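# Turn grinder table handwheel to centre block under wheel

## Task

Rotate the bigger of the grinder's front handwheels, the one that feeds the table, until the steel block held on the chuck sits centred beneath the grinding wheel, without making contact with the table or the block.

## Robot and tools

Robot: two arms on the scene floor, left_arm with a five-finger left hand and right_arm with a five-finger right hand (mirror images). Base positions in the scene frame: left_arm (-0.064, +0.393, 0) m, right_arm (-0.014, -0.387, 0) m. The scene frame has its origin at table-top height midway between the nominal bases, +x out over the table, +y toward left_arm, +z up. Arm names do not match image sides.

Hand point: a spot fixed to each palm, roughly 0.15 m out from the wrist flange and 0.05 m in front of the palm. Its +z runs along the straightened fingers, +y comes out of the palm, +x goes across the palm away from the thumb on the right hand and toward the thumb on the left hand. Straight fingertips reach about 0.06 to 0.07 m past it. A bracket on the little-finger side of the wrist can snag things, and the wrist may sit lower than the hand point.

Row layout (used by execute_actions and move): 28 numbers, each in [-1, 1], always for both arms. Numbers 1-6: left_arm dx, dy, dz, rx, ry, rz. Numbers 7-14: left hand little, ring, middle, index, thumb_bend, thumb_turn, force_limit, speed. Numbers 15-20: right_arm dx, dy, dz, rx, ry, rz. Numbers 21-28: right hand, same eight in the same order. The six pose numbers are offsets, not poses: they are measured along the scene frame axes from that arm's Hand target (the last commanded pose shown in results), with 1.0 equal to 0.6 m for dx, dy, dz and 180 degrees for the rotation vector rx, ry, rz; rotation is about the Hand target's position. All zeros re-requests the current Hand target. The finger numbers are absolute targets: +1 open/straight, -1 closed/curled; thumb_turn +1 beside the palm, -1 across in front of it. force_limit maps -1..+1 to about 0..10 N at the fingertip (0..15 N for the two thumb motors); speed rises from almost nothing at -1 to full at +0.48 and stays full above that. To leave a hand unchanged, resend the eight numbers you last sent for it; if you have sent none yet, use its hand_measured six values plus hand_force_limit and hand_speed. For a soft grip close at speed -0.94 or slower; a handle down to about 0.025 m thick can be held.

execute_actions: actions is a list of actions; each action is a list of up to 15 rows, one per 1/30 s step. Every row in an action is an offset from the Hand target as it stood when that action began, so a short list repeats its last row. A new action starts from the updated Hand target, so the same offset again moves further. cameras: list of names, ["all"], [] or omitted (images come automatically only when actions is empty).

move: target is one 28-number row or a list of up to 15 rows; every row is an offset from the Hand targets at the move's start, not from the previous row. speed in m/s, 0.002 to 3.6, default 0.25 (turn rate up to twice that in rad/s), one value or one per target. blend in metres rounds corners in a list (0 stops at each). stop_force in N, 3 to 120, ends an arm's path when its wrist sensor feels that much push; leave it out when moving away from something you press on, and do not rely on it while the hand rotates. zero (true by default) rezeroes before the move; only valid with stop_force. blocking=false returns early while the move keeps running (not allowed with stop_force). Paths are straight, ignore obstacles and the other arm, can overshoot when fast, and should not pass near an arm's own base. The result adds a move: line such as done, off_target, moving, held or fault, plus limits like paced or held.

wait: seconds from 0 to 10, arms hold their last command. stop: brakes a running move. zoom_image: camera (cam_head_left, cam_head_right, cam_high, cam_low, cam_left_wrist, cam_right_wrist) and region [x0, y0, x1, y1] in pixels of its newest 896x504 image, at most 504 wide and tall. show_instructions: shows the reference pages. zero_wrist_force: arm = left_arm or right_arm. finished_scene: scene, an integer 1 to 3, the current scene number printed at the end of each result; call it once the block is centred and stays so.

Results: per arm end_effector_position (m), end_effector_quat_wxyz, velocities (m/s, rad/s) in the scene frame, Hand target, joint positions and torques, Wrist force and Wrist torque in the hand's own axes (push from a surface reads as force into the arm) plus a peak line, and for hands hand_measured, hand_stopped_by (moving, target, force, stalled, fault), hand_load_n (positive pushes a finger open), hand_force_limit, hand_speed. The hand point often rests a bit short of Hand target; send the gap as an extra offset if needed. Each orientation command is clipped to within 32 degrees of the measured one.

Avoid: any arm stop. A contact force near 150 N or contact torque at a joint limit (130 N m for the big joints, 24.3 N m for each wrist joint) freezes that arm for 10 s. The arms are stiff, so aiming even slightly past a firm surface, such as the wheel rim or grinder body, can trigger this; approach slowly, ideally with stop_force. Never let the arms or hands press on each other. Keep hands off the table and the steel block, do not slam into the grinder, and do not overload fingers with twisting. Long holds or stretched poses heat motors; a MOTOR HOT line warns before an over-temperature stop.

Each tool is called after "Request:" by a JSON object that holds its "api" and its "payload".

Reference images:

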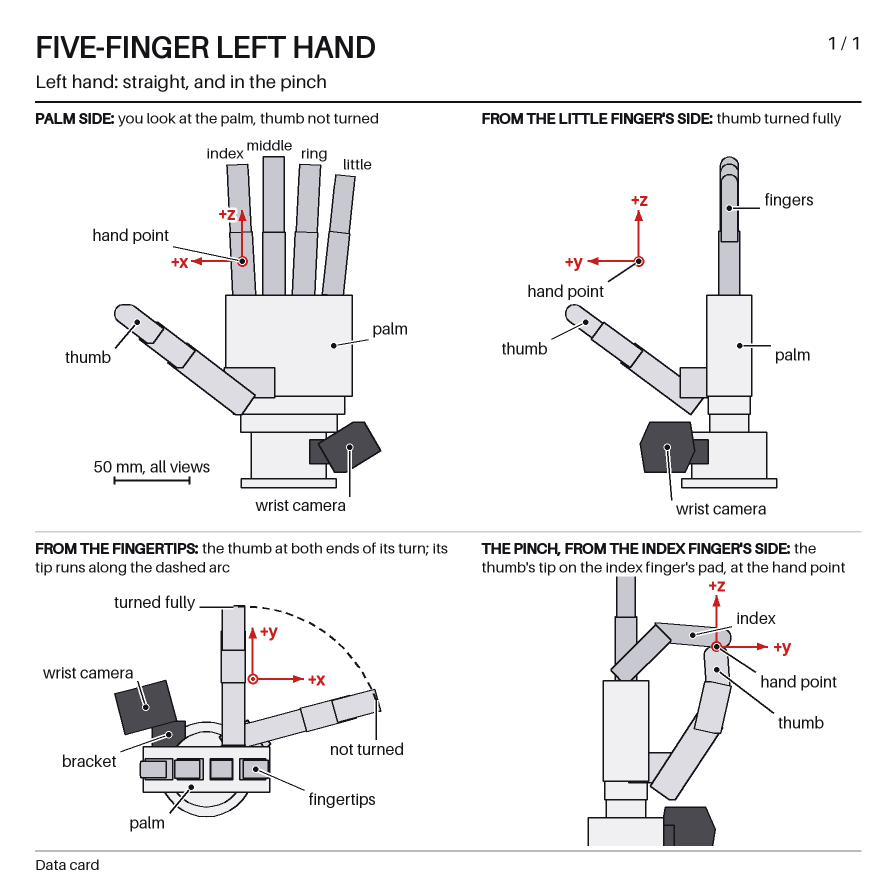

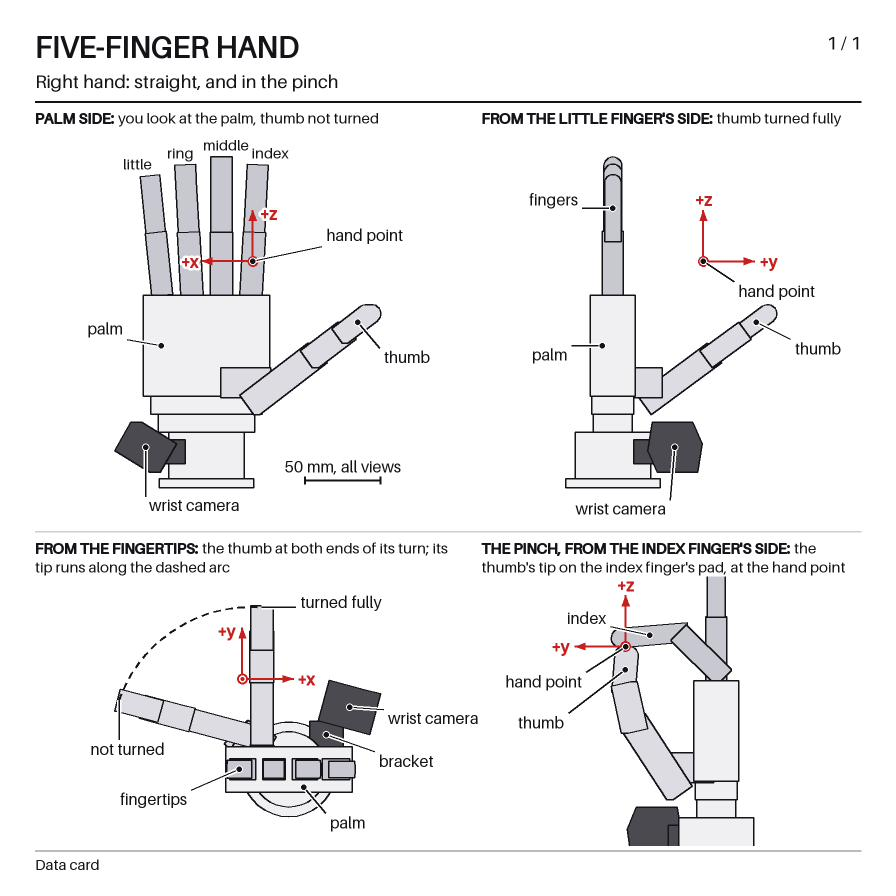

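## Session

Request:
{"api": "execute_actions", "payload": {"actions": []}}

Request:
{"api": "zoom_image", "payload": {"camera": "cam_head_left", "region": [280, 110, 400, 220]}}

Request:
{"api": "zoom_image", "payload": {"camera": "cam_low", "region": [500, 160, 640, 220]}}

Scene clock: 0.00 s.
left_arm: end_effector_position=(-0.1106, -0.0495, +0.2455) hand_measured=(+1.000, +1.000, +1.000, +1.000, +1.000, +1.000) hand_load_n=(+0.0, +0.0, +0.0, +0.0, +0.0, +0.0) hand_stopped_by=(target, target, target, target, target, target) hand_force_limit=0.00 hand_speed=-0.80 end_effector_quat_wxyz=(-0.031, -0.555, -0.398, +0.730) | right_arm: end_effector_position=(+0.4078, -0.3085, +0.2772) hand_measured=(+1.000, +1.000, +1.000, +1.000, +1.000, +1.000) hand_load_n=(+0.0, +0.0, +0.0, +0.0, +0.0, +0.0) hand_stopped_by=(target, target, target, target, target, target) hand_force_limit=0.00 hand_speed=-0.80 end_effector_quat_wxyz=(+0.463, +0.398, +0.726, +0.317)
Joint positions: left_arm=[2.567 -1.877 -2.559 1.056 -0.29 1.22] | right_arm=[-0.595 -2.093 2.444 0.118 0.959 -0.752]
Joint velocities: within noise
Joint torques (N m): no reading
Wrist force (N): no reading
Wrist torque (N m): no reading
Wrist force, peak (N): no reading
Hand target: left_arm -0.1106, -0.0495, +0.2455; -0.031, -0.555, -0.398, +0.730 | right_arm +0.4078, -0.3085, +0.2772; +0.463, +0.398, +0.726, +0.317

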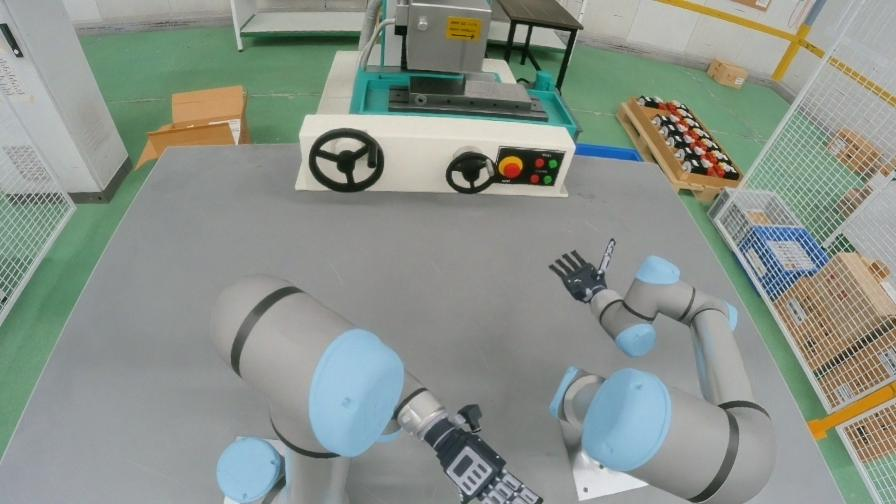

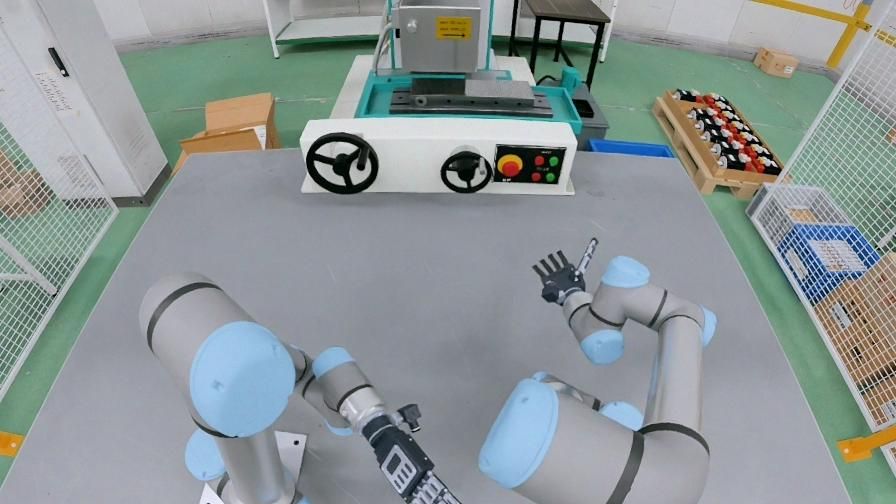

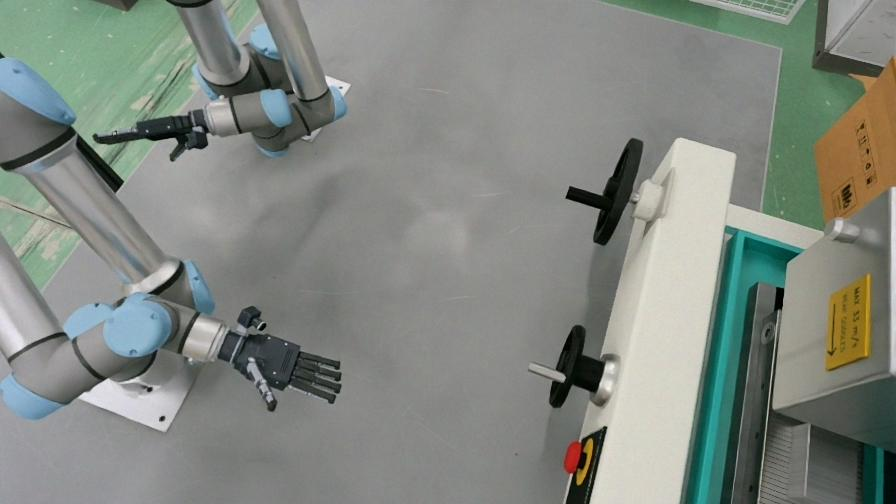

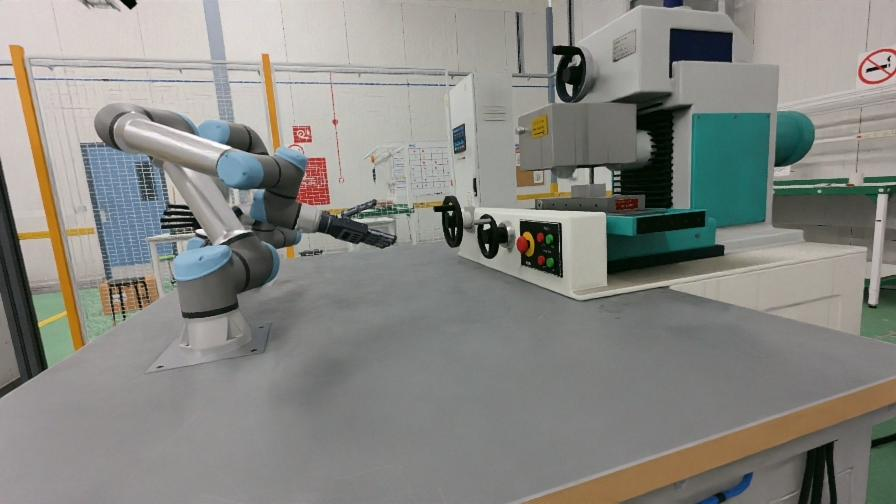

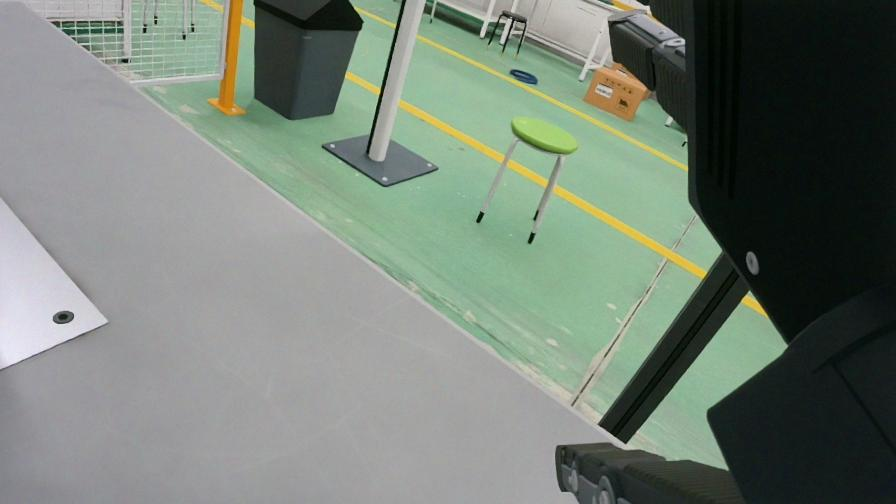

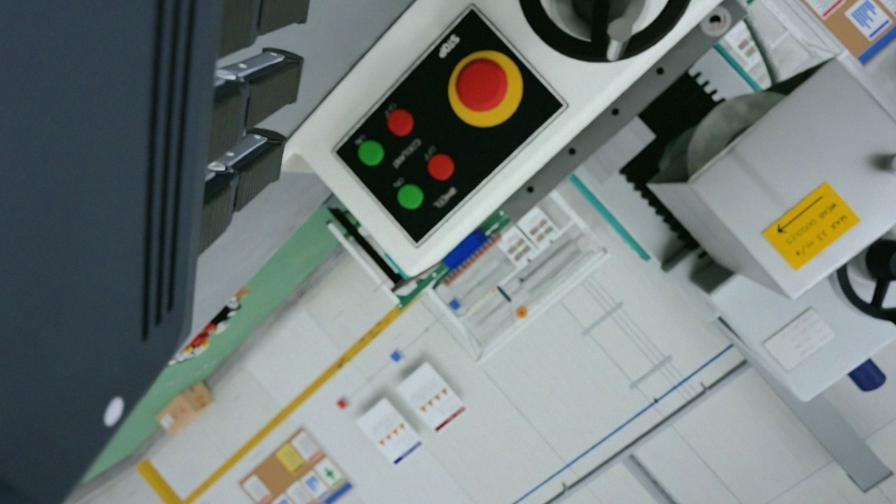

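Scaled by 4.200 from the camera's 896x504 image, which has a finer 1280x720 frame.

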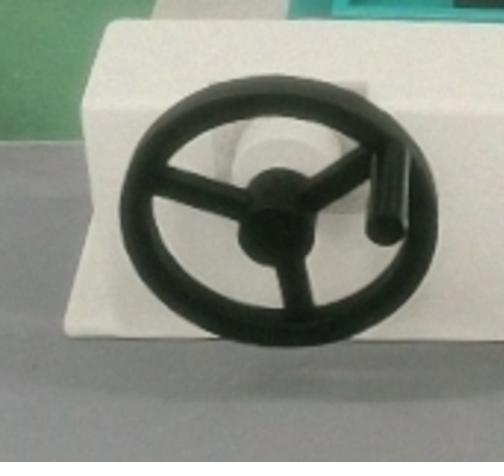

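Scaled by 3.600 from the camera's 896x504 image, which has a finer 1280x720 frame.

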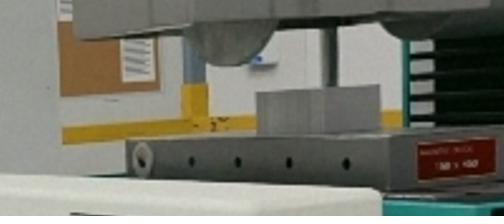

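Request:
{"api": "zoom_image", "payload": {"camera": "cam_high", "region": [540, 120, 680, 260]}}

Request:
{"api": "zoom_image", "payload": {"camera": "cam_low", "region": [420, 180, 500, 260]}}

Request:
{"api": "zoom_image", "payload": {"camera": "cam_head_left", "region": [400, 50, 560, 130]}}

Request:
{"api": "zoom_image", "payload": {"camera": "cam_head_right", "region": [295, 120, 395, 210]}}

Scaled by 3.600 from the camera's 896x504 image, which has a finer 1280x720 frame.

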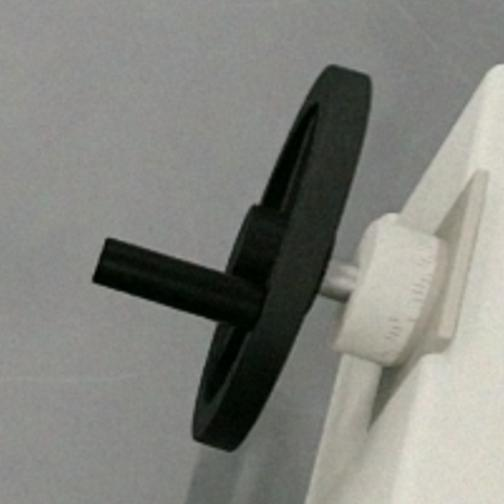

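Scaled by 6.300 from the camera's 896x504 image, which has a finer 1280x720 frame.

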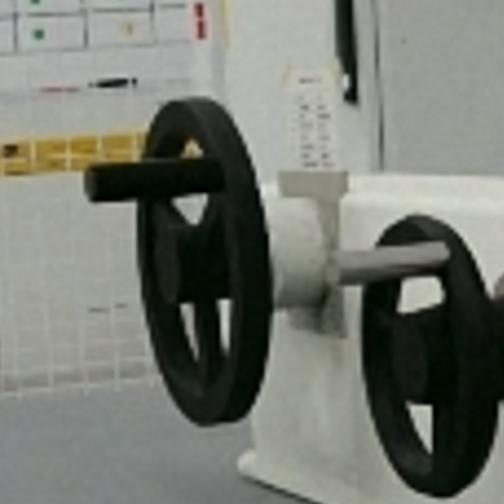

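Scaled by 3.150 from the camera's 896x504 image, which has a finer 1280x720 frame.

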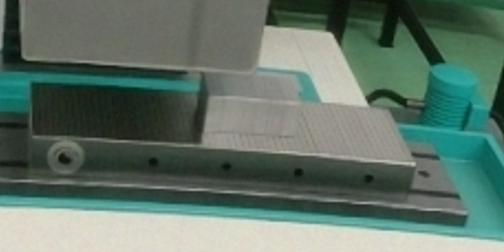

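Scaled by 5.040 from the camera's 896x504 image, which has a finer 1280x720 frame.

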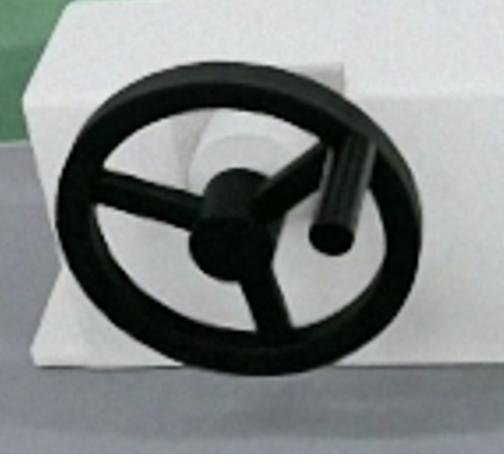

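Request:
{"api": "move", "payload": {"target": [[0.1892,-0.0942,-0.0525,0.0318,-0.0229,0.1609,1,1,1,1,1,-1,-0.6,0.3,0,0,0,0,0,0,1,1,1,1,1,1,0,-0.8],[0.4023,-0.0805,-0.0927,0.0636,-0.0459,0.3217,1,1,1,1,1,-1,-0.6,0.3,0,0,0,0,0,0,1,1,1,1,1,1,0,-0.8],[0.7683,0.0065,0.059,0.3311,0.3811,0.4921,1,1,1,1,1,-1,-0.6,0.3,0,0,0,0,0,0,1,1,1,1,1,1,0,-0.8]], "speed": 0.6, "blend": 0.02}}

Scene clock: 8.03 s.
left_arm: end_effector_position=(+0.3503, -0.0456, +0.2808) hand_measured=(+1.000, +1.000, +1.000, +1.000, +1.000, -1.000) hand_load_n=(+0.0, +0.0, -0.5, +0.0, +0.0, +0.0) hand_stopped_by=(target, target, target, target, target, target) hand_force_limit=-0.60 hand_speed=0.30 end_effector_quat_wxyz=(+0.044, -0.341, +0.846, -0.408) | right_arm: end_effector_position=(+0.4078, -0.3085, +0.2772) hand_measured=(+1.000, +1.000, +1.000, +1.000, +1.000, +1.000) hand_load_n=(+0.0, +0.0, +0.0, +0.0, +0.0, +0.0) hand_stopped_by=(target, target, target, target, target, target) hand_force_limit=0.00 hand_speed=-0.80 end_effector_quat_wxyz=(+0.463, +0.398, +0.726, +0.317)
Joint positions: left_arm=[2.843 -1.626 -1.956 -0.433 1.047 0.263] | right_arm=[-0.595 -2.093 2.444 0.118 0.959 -0.752]
Joint torques (N m): left_arm=[-8.43 28.94 29.28 0.85 -2.27 -0.59] | right_arm=[0.09 1.88 -19.99 -0.26 -0.22 -0.22]
Wrist force (N): left_arm=[0.0 0.6 0.4] | right_arm=[0.0 -0.3 0.0]
Wrist torque (N m): left_arm=[0.09 0.12 -0.08] | right_arm=[-0.05 -0.01 0.00]
Wrist force, peak (N): left_arm=[1.3 -0.1 -0.2] | right_arm=[-0.1 -0.1 0.7]
Hand target: left_arm +0.3503, -0.0456, +0.2809; +0.044, -0.341, +0.846, -0.408 | right_arm +0.4078, -0.3085, +0.2772; +0.463, +0.398, +0.726, +0.317
Off the commanded pose: left_arm 0.000 m, 0 deg | right_arm 0.000 m, 0 deg.
move: done

Request:
{"api": "move", "payload": {"target": [[0.26,0.1822,0.0365,-0.0037,0.2348,0.364,1,1,1,1,1,-1,-0.6,0.3,0.0928,0.0932,0.0346,0.1322,-0.0183,-0.0125,1,1,1,1,1,1,0,-0.8],[0.416,0.3727,-0.0515,-0.0364,0.3378,0.7007,1,1,1,1,1,-1,-0.6,0.3,0.3017,0.3028,0.1125,0.4297,-0.0595,-0.0405,1,1,1,1,1,1,0,-0.8],[0.5077,0.376,-0.1048,-0.0364,0.3378,0.7007,1,1,1,1,1,-1,-0.6,0.3,0.4642,0.4658,0.173,0.661,-0.0915,-0.0623,1,1,1,1,1,1,0,-0.8]], "speed": 0.6, "blend": 0.02, "cameras": ["cam_head_left","cam_low","cam_high","cam_left_wrist","cam_right_wrist"]}}

Request:
{"api": "zoom_image", "payload": {"camera": "cam_head_left", "region": [300, 110, 460, 240]}}

Scene clock: 11.67 s.
left_arm: end_effector_position=(+0.6550, +0.1800, +0.2180) hand_measured=(+1.000, +1.000, +1.000, +1.000, +1.000, -1.000) hand_load_n=(+0.0, +0.0, +0.0, +0.0, +0.0, +0.0) hand_stopped_by=(target, target, target, target, target, target) hand_force_limit=-0.60 hand_speed=0.30 end_effector_quat_wxyz=(+0.000, +1.000, +0.000, +0.000) | right_arm: end_effector_position=(+0.6863, -0.0290, +0.3809) hand_measured=(+1.000, +1.000, +1.000, +1.000, +1.000, +1.000) hand_load_n=(+0.0, +0.0, +0.0, +0.0, +0.0, +0.0) hand_stopped_by=(target, target, target, target, target, target) hand_force_limit=0.00 hand_speed=-0.80 end_effector_quat_wxyz=(+0.000, +0.614, +0.001, +0.789)
Joint positions: left_arm=[3.164 -2.076 -1.235 -1.401 1.571 -1.598] | right_arm=[0.501 -1.104 1.354 -0.535 2.082 1.427]
Joint torques (N m): left_arm=[3.76 50.66 13.56 0.52 -0.25 0.39] | right_arm=[-9.33 -35.12 -37.16 -3.67 1.31 1.26]
Wrist force (N): left_arm=[0.4 0.6 1.0] | right_arm=[4.8 -0.9 -0.5]
Wrist torque (N m): left_arm=[-0.05 -0.03 -0.08] | right_arm=[-0.52 -1.31 0.52]
Wrist force, peak (N): left_arm=[0.8 0.5 1.8] | right_arm=[5.0 -1.4 0.5]
Hand target: left_arm +0.6550, +0.1800, +0.2180; +0.000, +1.000, +0.000, +0.000 | right_arm +0.6863, -0.0290, +0.3810; +0.000, +0.614, +0.000, +0.789
Off the commanded pose: left_arm 0.000 m, 0 deg | right_arm 0.000 m, 0 deg.
move: done
Images, in order (width x height): cam_head_left 896x504, cam_high 896x504, cam_low 896x504, cam_left_wrist 896x504, cam_right_wrist 896x504.

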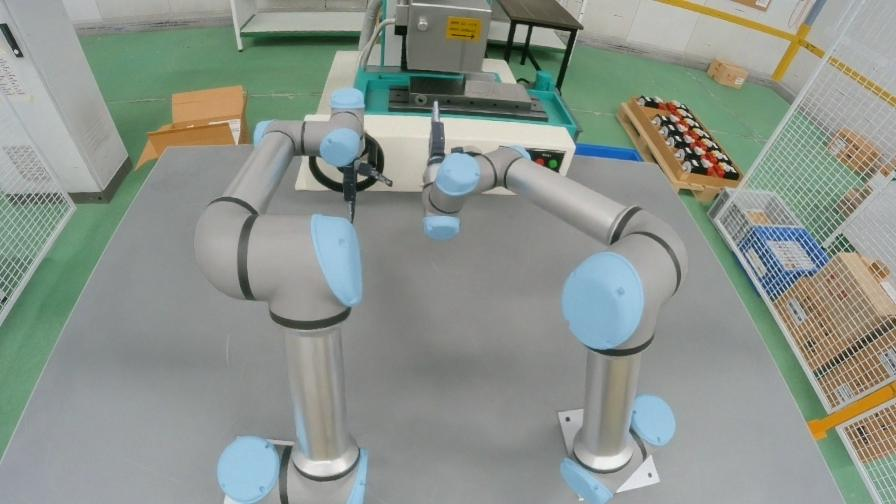

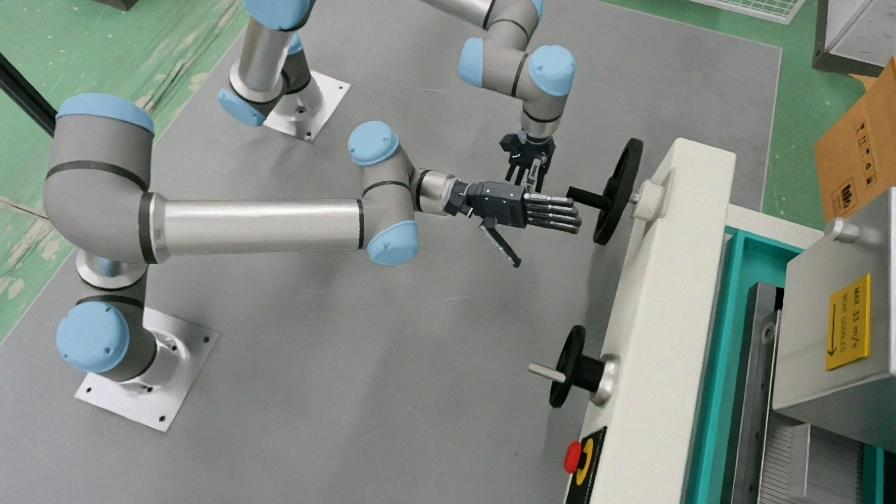

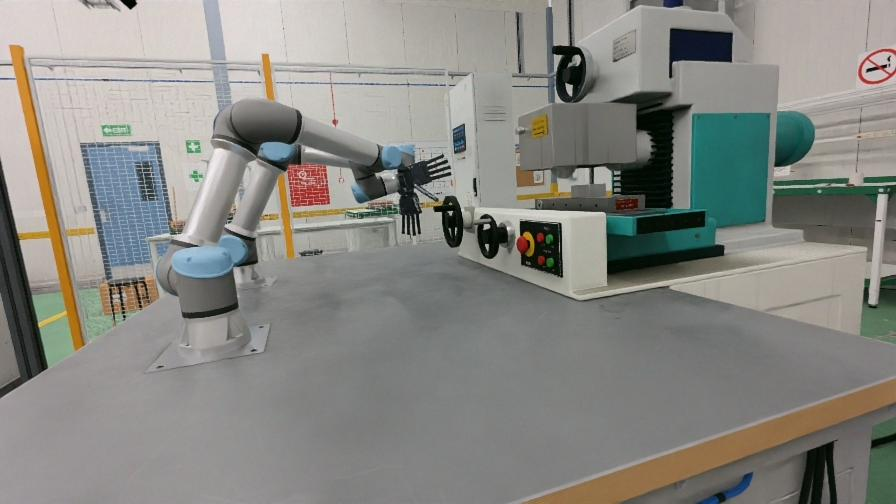

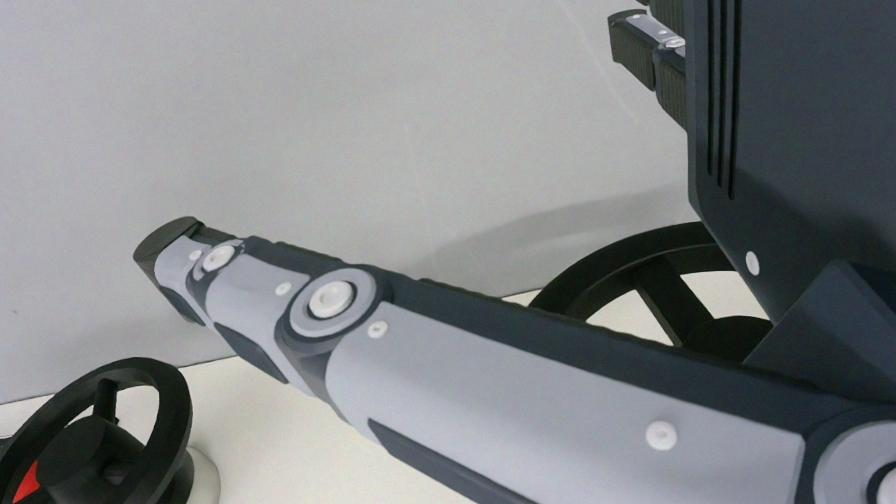

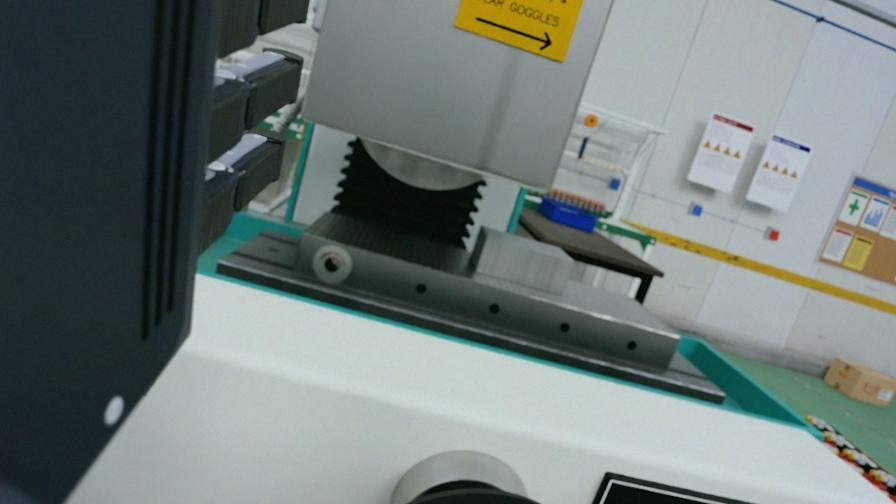

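Scaled by 3.150 from the camera's 896x504 image, which has a finer 1280x720 frame.

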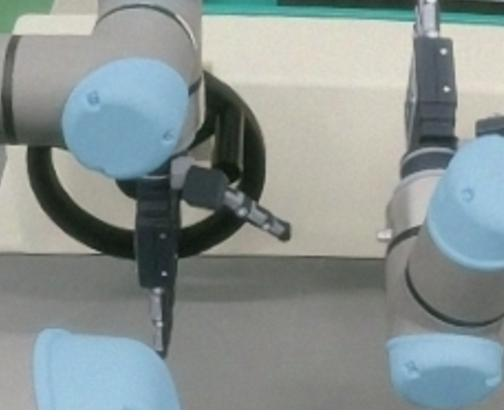

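Request:
{"api": "zoom_image", "payload": {"camera": "cam_high", "region": [490, 120, 620, 240]}}

Request:
{"api": "zoom_image", "payload": {"camera": "cam_low", "region": [390, 160, 490, 260]}}

Scaled by 3.877 from the camera's 896x504 image, which has a finer 1280x720 frame.

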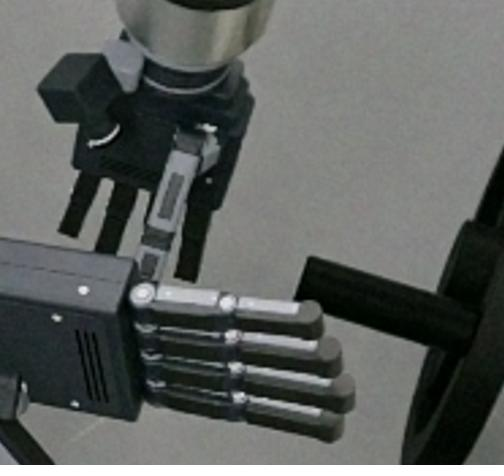

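Scaled by 5.040 from the camera's 896x504 image, which has a finer 1280x720 frame.

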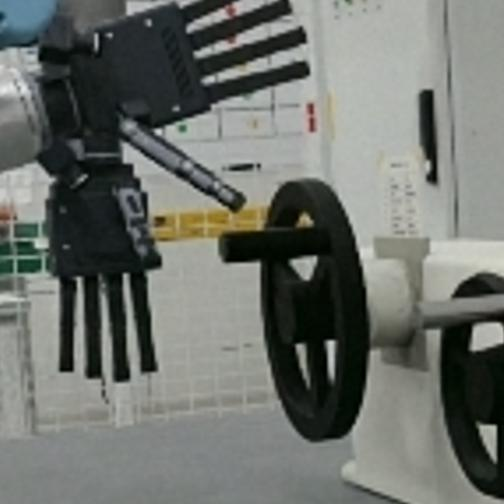

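Request:
{"api": "move", "payload": {"target": [[0.1833,-0.0067,-0.0067,0,0,0,1,1,1,1,1,-1,-0.6,0.3,0,0,0,0,0,0,1,1,1,1,1,1,0,-0.8]], "speed": 0.15, "stop_force": 15, "cameras": ["cam_head_left","cam_low"]}}

Request:
{"api": "zoom_image", "payload": {"camera": "cam_head_left", "region": [320, 110, 420, 220]}}

Request:
{"api": "zoom_image", "payload": {"camera": "cam_low", "region": [400, 170, 480, 250]}}

Scene clock: 14.83 s.
left_arm: end_effector_position=(+0.7649, +0.1759, +0.2140) hand_measured=(+1.000, +1.000, +1.000, +1.000, +1.000, -1.000) hand_load_n=(+0.0, +0.0, +0.0, +0.0, +0.0, +0.0) hand_stopped_by=(target, target, target, target, target, target) hand_force_limit=-0.60 hand_speed=0.30 end_effector_quat_wxyz=(+0.000, +1.000, +0.000, +0.000) | right_arm: end_effector_position=(+0.6863, -0.0290, +0.3810) hand_measured=(+1.000, +1.000, +1.000, +1.000, +1.000, +1.000) hand_load_n=(+0.0, +0.0, +0.0, +0.0, +0.0, +0.0) hand_stopped_by=(target, target, target, target, target, target) hand_force_limit=0.00 hand_speed=-0.80 end_effector_quat_wxyz=(+0.000, +0.614, +0.000, +0.789)
Joint positions: left_arm=[3.162 -2.389 -0.723 -1.6 1.571 -1.6] | right_arm=[0.501 -1.104 1.354 -0.534 2.082 1.428]
Joint torques (N m): left_arm=[3.2 46.3 33.4 0.53 0.84 0.64] | right_arm=[-9.25 -34.06 -35.3 -2.05 1.55 1.67]
Wrist force (N): left_arm=[0.2 0.5 1.2] | right_arm=[4.7 -0.5 -0.3]
Wrist torque (N m): left_arm=[-0.05 0.01 0.05] | right_arm=[-0.47 -1.31 0.52]
Wrist force, peak (N): left_arm=[1.6 1.0 1.3] | right_arm=[5.1 -0.8 -0.5]
Hand target: left_arm +0.7649, +0.1760, +0.2140; +0.000, +1.000, +0.000, +0.000 | right_arm +0.6863, -0.0290, +0.3810; +0.000, +0.614, +0.000, +0.789
Off the commanded pose: left_arm 0.000 m, 0 deg | right_arm 0.000 m, 0 deg.
move: done
Images, in order (width x height): cam_head_left 896x504, cam_low 896x504.

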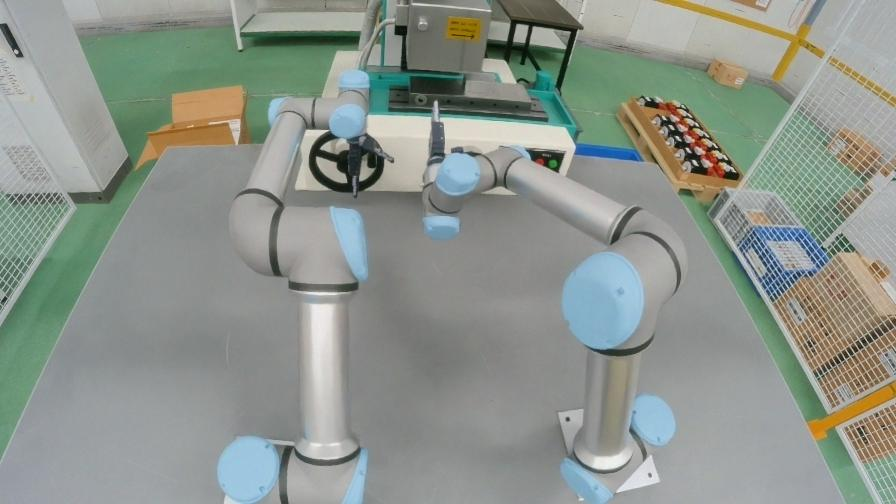

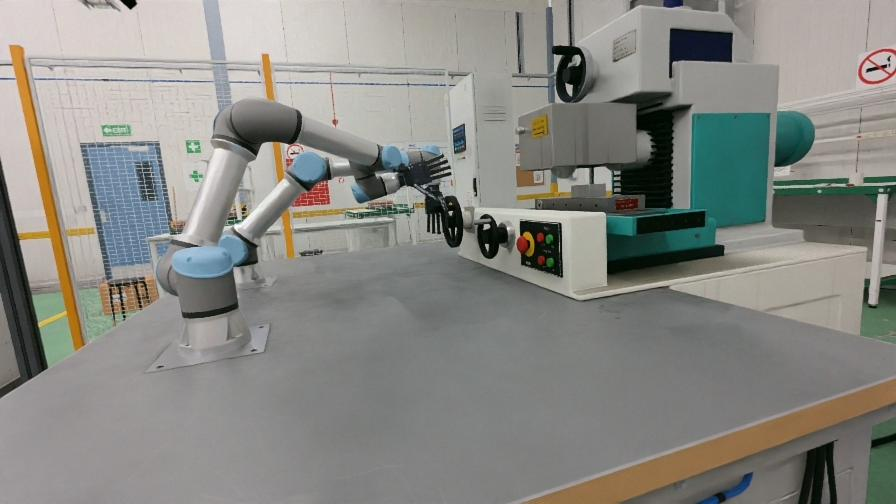

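Scaled by 4.582 from the camera's 896x504 image, which has a finer 1280x720 frame.

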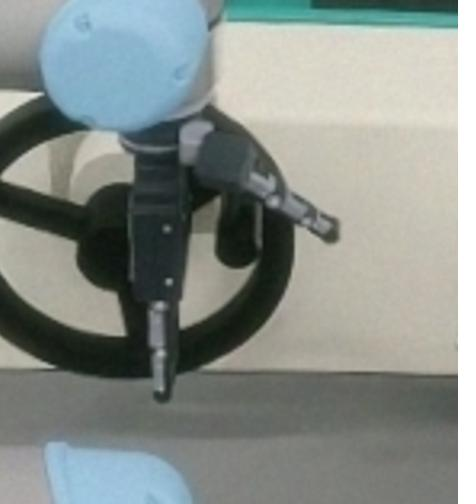

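Scaled by 6.300 from the camera's 896x504 image, which has a finer 1280x720 frame.

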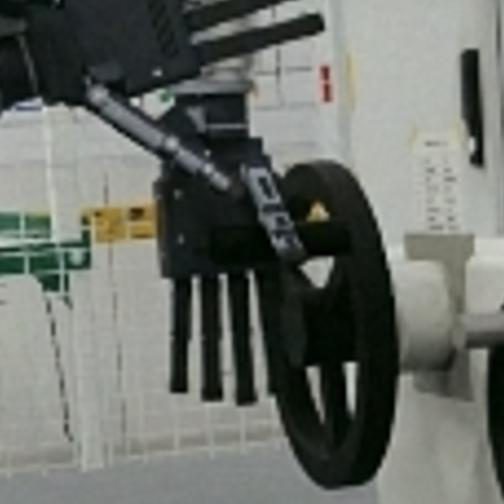

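Request:
{"api": "move", "payload": {"target": [[0,0,0,0,0,0,-0.3,-0.5,-0.5,-0.5,1,-1,-0.6,-0.2,0,0,0,0,0,0,1,1,1,1,1,1,0,-0.8]], "speed": 0.15, "cameras": []}}

Request:
{"api": "move", "payload": {"target": [[0,0,0,0,0,0,-0.3,-0.5,-0.5,-0.5,-1,-1,-0.6,-0.2,0,0,0,0,0,0,1,1,1,1,1,1,0,-0.8]], "speed": 0.15, "cameras": ["cam_low","cam_left_wrist"]}}

Request:
{"api": "zoom_image", "payload": {"camera": "cam_low", "region": [400, 170, 480, 250]}}

Scene clock: 16.93 s.
left_arm: end_effector_position=(+0.7649, +0.1760, +0.2140) hand_measured=(-0.300, -0.500, -0.500, -0.500, +1.000, -1.000) hand_load_n=(+0.0, +0.0, +0.0, +0.0, +0.0, +0.0) hand_stopped_by=(target, target, target, target, target, target) hand_force_limit=-0.60 hand_speed=-0.20 end_effector_quat_wxyz=(+0.000, +1.000, +0.000, +0.000) | right_arm: end_effector_position=(+0.6863, -0.0290, +0.3810) hand_measured=(+1.000, +1.000, +1.000, +1.000, +1.000, +1.000) hand_load_n=(+0.0, +0.0, +0.0, +0.0, +0.0, +0.0) hand_stopped_by=(target, target, target, target, target, target) hand_force_limit=0.00 hand_speed=-0.80 end_effector_quat_wxyz=(+0.000, +0.614, +0.000, +0.789)
Joint positions: left_arm=[3.162 -2.389 -0.723 -1.6 1.571 -1.6] | right_arm=[0.501 -1.104 1.354 -0.534 2.082 1.428]
Joint torques (N m): left_arm=[6.99 47.04 30.11 1.8 0.25 0.43] | right_arm=[-9.5 -33.87 -34.12 -2.92 1.11 1.42]
Wrist force (N): left_arm=[0.5 0.7 1.0] | right_arm=[4.8 -0.8 -0.3]
Wrist torque (N m): left_arm=[0.01 -0.03 0.06] | right_arm=[-0.51 -1.33 0.52]
Wrist force, peak (N): left_arm=[0.4 0.8 1.4] | right_arm=[5.2 -0.8 -0.6]
Hand target: left_arm +0.7649, +0.1760, +0.2140; +0.000, +1.000, +0.000, +0.000 | right_arm +0.6863, -0.0290, +0.3810; +0.000, +0.614, +0.000, +0.789
Off the commanded pose: left_arm 0.000 m, 0 deg | right_arm 0.000 m, 0 deg.
move: done
No camera images: "cameras" was empty.

Scene clock: 17.57 s.
left_arm: end_effector_position=(+0.7649, +0.1760, +0.2140) hand_measured=(-0.300, -0.500, -0.500, -0.500, +0.590, -1.000) hand_load_n=(+0.0, +0.0, +0.0, +0.0, +4.5, +0.5) hand_stopped_by=(target, target, target, target, force, target) hand_force_limit=-0.60 hand_speed=-0.20 end_effector_quat_wxyz=(+0.000, +1.000, +0.000, +0.000) | right_arm: end_effector_position=(+0.6863, -0.0290, +0.3810) hand_measured=(+1.000, +1.000, +1.000, +1.000, +1.000, +1.000) hand_load_n=(+0.0, +0.0, +0.0, +0.0, +0.0, +0.0) hand_stopped_by=(target, target, target, target, target, target) hand_force_limit=0.00 hand_speed=-0.80 end_effector_quat_wxyz=(+0.000, +0.614, +0.000, +0.789)
Joint positions: left_arm=[3.162 -2.389 -0.723 -1.6 1.571 -1.6] | right_arm=[0.501 -1.104 1.354 -0.534 2.082 1.428]
Joint torques (N m): left_arm=[6.69 46.56 26.2 2.69 1.64 0.62] | right_arm=[-9.69 -34.01 -33.18 -3.03 1.19 1.36]
Wrist force (N): left_arm=[-0.9 11.4 -6.4] | right_arm=[4.7 -0.4 -0.6]
Wrist torque (N m): left_arm=[0.75 -0.01 -0.14] | right_arm=[-0.44 -1.30 0.53]
Wrist force, peak (N): left_arm=[-0.6 13.2 -7.9] | right_arm=[5.0 -0.8 -0.5]
Hand target: left_arm +0.7649, +0.1760, +0.2140; +0.000, +1.000, +0.000, +0.000 | right_arm +0.6863, -0.0290, +0.3810; +0.000, +0.614, +0.000, +0.789
Off the commanded pose: left_arm 0.000 m, 0 deg | right_arm 0.000 m, 0 deg.
move: done
Images, in order (width x height): cam_low 896x504, cam_left_wrist 896x504.

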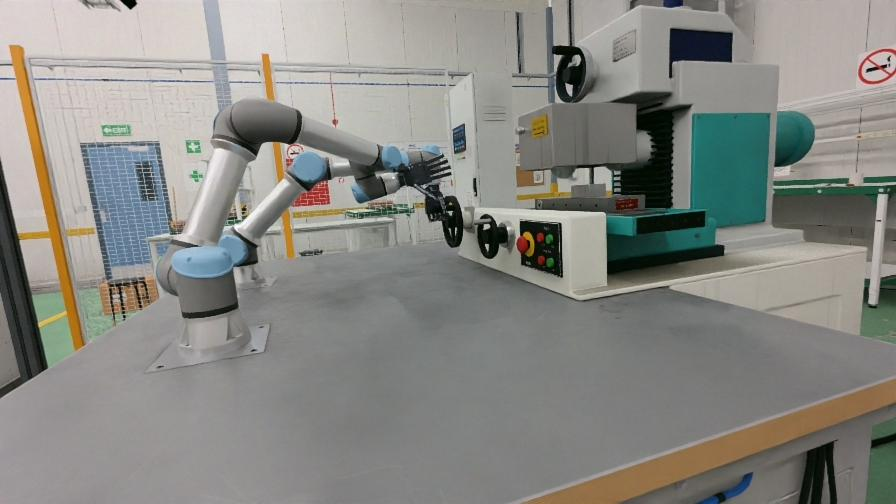

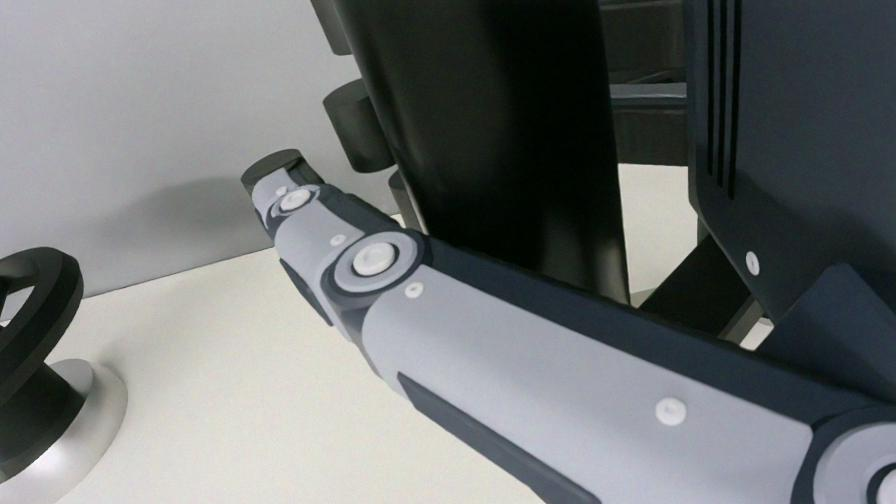

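Scaled by 6.300 from the camera's 896x504 image, which has a finer 1280x720 frame.

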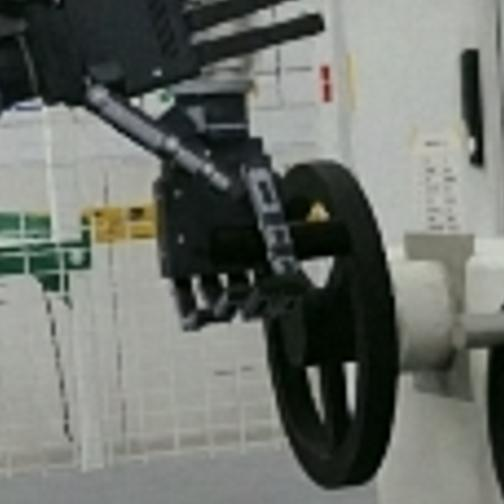

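Request:
{"api": "move", "payload": {"target": [[0,0.0193,0.016,0,0,0,-0.3,-0.5,-0.5,-0.5,-1,-1,-0.6,-0.2,0,0,0,0,0,0,1,1,1,1,1,1,0,-0.8],[0,0.0542,0.0417,0,0,0,-0.3,-0.5,-0.5,-0.5,-1,-1,-0.6,-0.2,0,0,0,0,0,0,1,1,1,1,1,1,0,-0.8],[0,0.0948,0.0578,0,0,0,-0.3,-0.5,-0.5,-0.5,-1,-1,-0.6,-0.2,0,0,0,0,0,0,1,1,1,1,1,1,0,-0.8],[0,0.1383,0.0633,0,0,0,-0.3,-0.5,-0.5,-0.5,-1,-1,-0.6,-0.2,0,0,0,0,0,0,1,1,1,1,1,1,0,-0.8]], "speed": 0.1, "blend": 0.01, "cameras": ["cam_low"]}}

Scene clock: 19.37 s.
left_arm: end_effector_position=(+0.7649, +0.2592, +0.2514) hand_measured=(-0.300, -0.500, -0.500, -0.500, +0.934, -1.000) hand_load_n=(+0.0, +0.0, +0.0, +0.0, +0.0, +0.5) hand_stopped_by=(target, target, target, target, force, target) hand_force_limit=-0.60 hand_speed=-0.20 end_effector_quat_wxyz=(+0.000, +1.000, +0.000, -0.001) | right_arm: end_effector_position=(+0.6863, -0.0290, +0.3810) hand_measured=(+1.000, +1.000, +1.000, +1.000, +1.000, +1.000) hand_load_n=(+0.0, +0.0, +0.0, +0.0, +0.0, +0.0) hand_stopped_by=(target, target, target, target, target, target) hand_force_limit=0.00 hand_speed=-0.80 end_effector_quat_wxyz=(+0.000, +0.614, +0.000, +0.789)
Joint positions: left_arm=[3.267 -2.355 -0.688 -1.67 1.571 -1.496] | right_arm=[0.501 -1.104 1.354 -0.534 2.082 1.428]
Joint torques (N m): left_arm=[-9.82 63.39 33.89 3.79 -0.59 0] | right_arm=[-9.99 -34.86 -31.25 -3.89 1.05 0.95]
Wrist force (N): left_arm=[0.8 0.3 1.2] | right_arm=[4.7 -0.6 -0.4]
Wrist torque (N m): left_arm=[-0.06 -0.06 0.10] | right_arm=[-0.48 -1.31 0.51]
Wrist force, peak (N): left_arm=[-6.6 57.6 -72.7] | right_arm=[5.1 -1.1 -0.4]
Hand target: left_arm +0.7649, +0.2589, +0.2520; +0.000, +1.000, +0.000, +0.000 | right_arm +0.6863, -0.0290, +0.3810; +0.000, +0.614, +0.000, +0.789
Off the commanded pose: left_arm 0.001 m, 0 deg | right_arm 0.000 m, 0 deg.
move: done; blend cut to 0.0075 m at target 1
Images, in order (width x height): cam_low 896x504.

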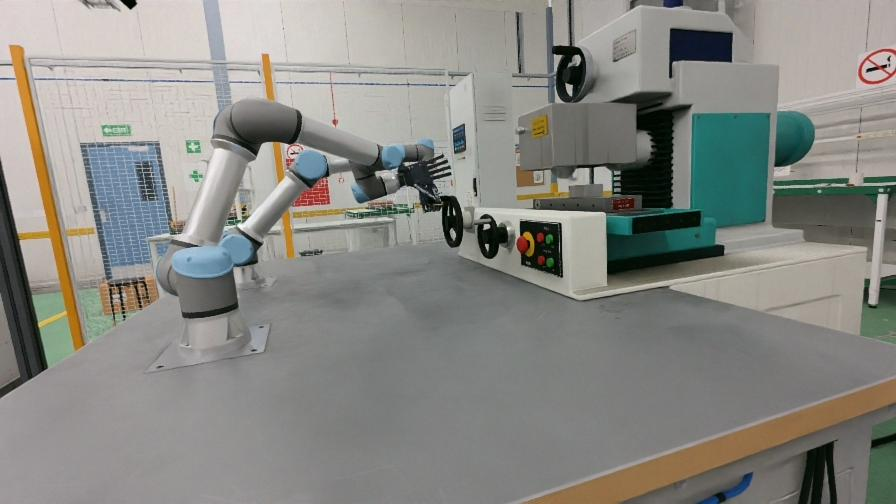

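Request:
{"api": "zoom_image", "payload": {"camera": "cam_low", "region": [400, 160, 480, 240]}}

Request:
{"api": "wait", "payload": {"seconds": 0.1, "cameras": ["cam_head_left","cam_left_wrist","cam_high"]}}

Request:
{"api": "zoom_image", "payload": {"camera": "cam_head_left", "region": [290, 110, 410, 220]}}

Scaled by 6.300 from the camera's 896x504 image, which has a finer 1280x720 frame.

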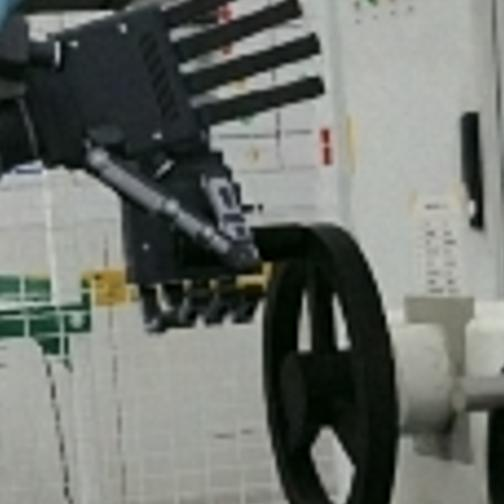

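Scene clock: 19.63 s.
left_arm: end_effector_position=(+0.7649, +0.2590, +0.2519) hand_measured=(-0.300, -0.500, -0.500, -0.500, +0.934, -1.000) hand_load_n=(+0.0, +0.0, +0.0, +0.0, +0.0, +0.0) hand_stopped_by=(target, target, target, target, force, target) hand_force_limit=-0.60 hand_speed=-0.20 end_effector_quat_wxyz=(+0.000, +1.000, +0.000, +0.000) | right_arm: end_effector_position=(+0.6863, -0.0290, +0.3810) hand_measured=(+1.000, +1.000, +1.000, +1.000, +1.000, +1.000) hand_load_n=(+0.0, +0.0, +0.0, +0.0, +0.0, +0.0) hand_stopped_by=(target, target, target, target, target, target) hand_force_limit=0.00 hand_speed=-0.80 end_effector_quat_wxyz=(+0.000, +0.614, +0.000, +0.789)
Joint positions: left_arm=[3.267 -2.355 -0.688 -1.67 1.571 -1.495] | right_arm=[0.501 -1.104 1.354 -0.534 2.082 1.428]
Joint torques (N m): left_arm=[-9.7 63.61 33.92 3.86 -1.35 0.51] | right_arm=[-9.41 -34.03 -31.78 -3.74 0.83 0.99]
Wrist force (N): left_arm=[2.5 2.9 1.1] | right_arm=[4.8 -0.8 -0.4]
Wrist torque (N m): left_arm=[0.34 -0.33 0.12] | right_arm=[-0.51 -1.32 0.52]
Wrist force, peak (N): left_arm=[2.8 3.2 1.0] | right_arm=[5.1 -0.6 -0.4]
Hand target: left_arm +0.7649, +0.2589, +0.2520; +0.000, +1.000, +0.000, +0.000 | right_arm +0.6863, -0.0290, +0.3810; +0.000, +0.614, +0.000, +0.789
Off the commanded pose: left_arm 0.000 m, 0 deg | right_arm 0.000 m, 0 deg.
wait: 0.10 s; at rest from the start
Images, in order (width x height): cam_head_left 896x504, cam_high 896x504, cam_left_wrist 896x504.

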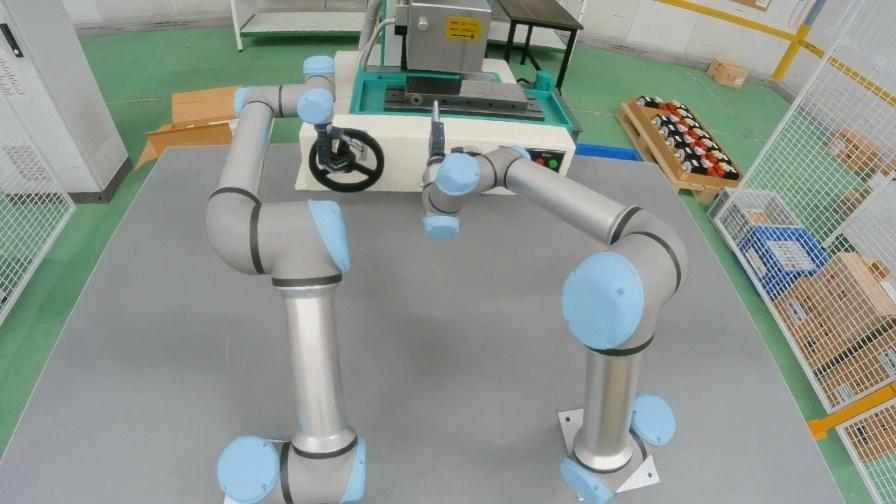

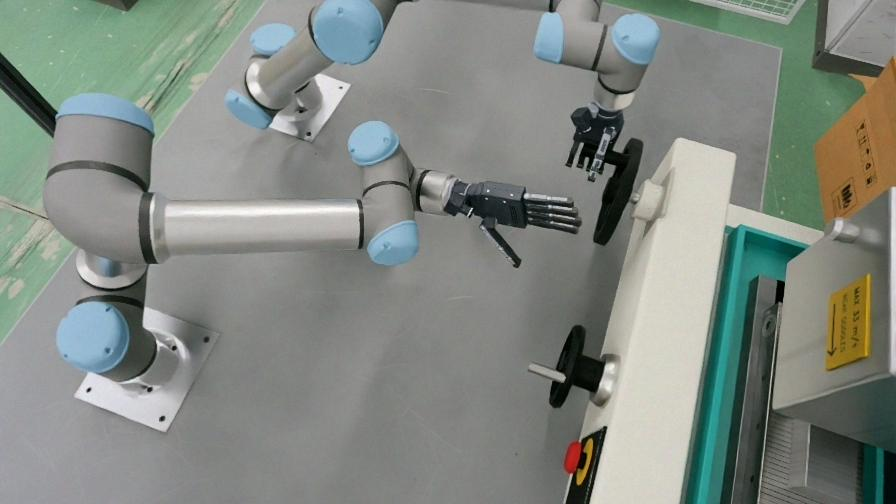

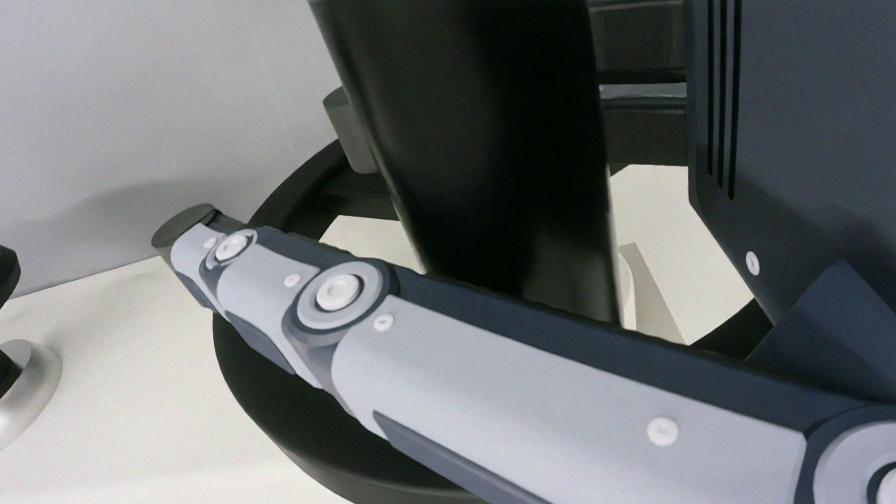

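Scaled by 4.200 from the camera's 896x504 image, which has a finer 1280x720 frame.

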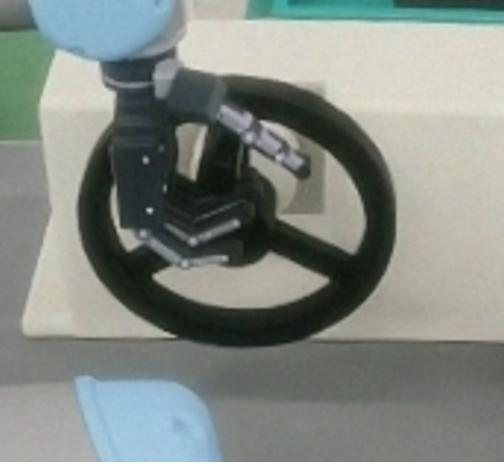

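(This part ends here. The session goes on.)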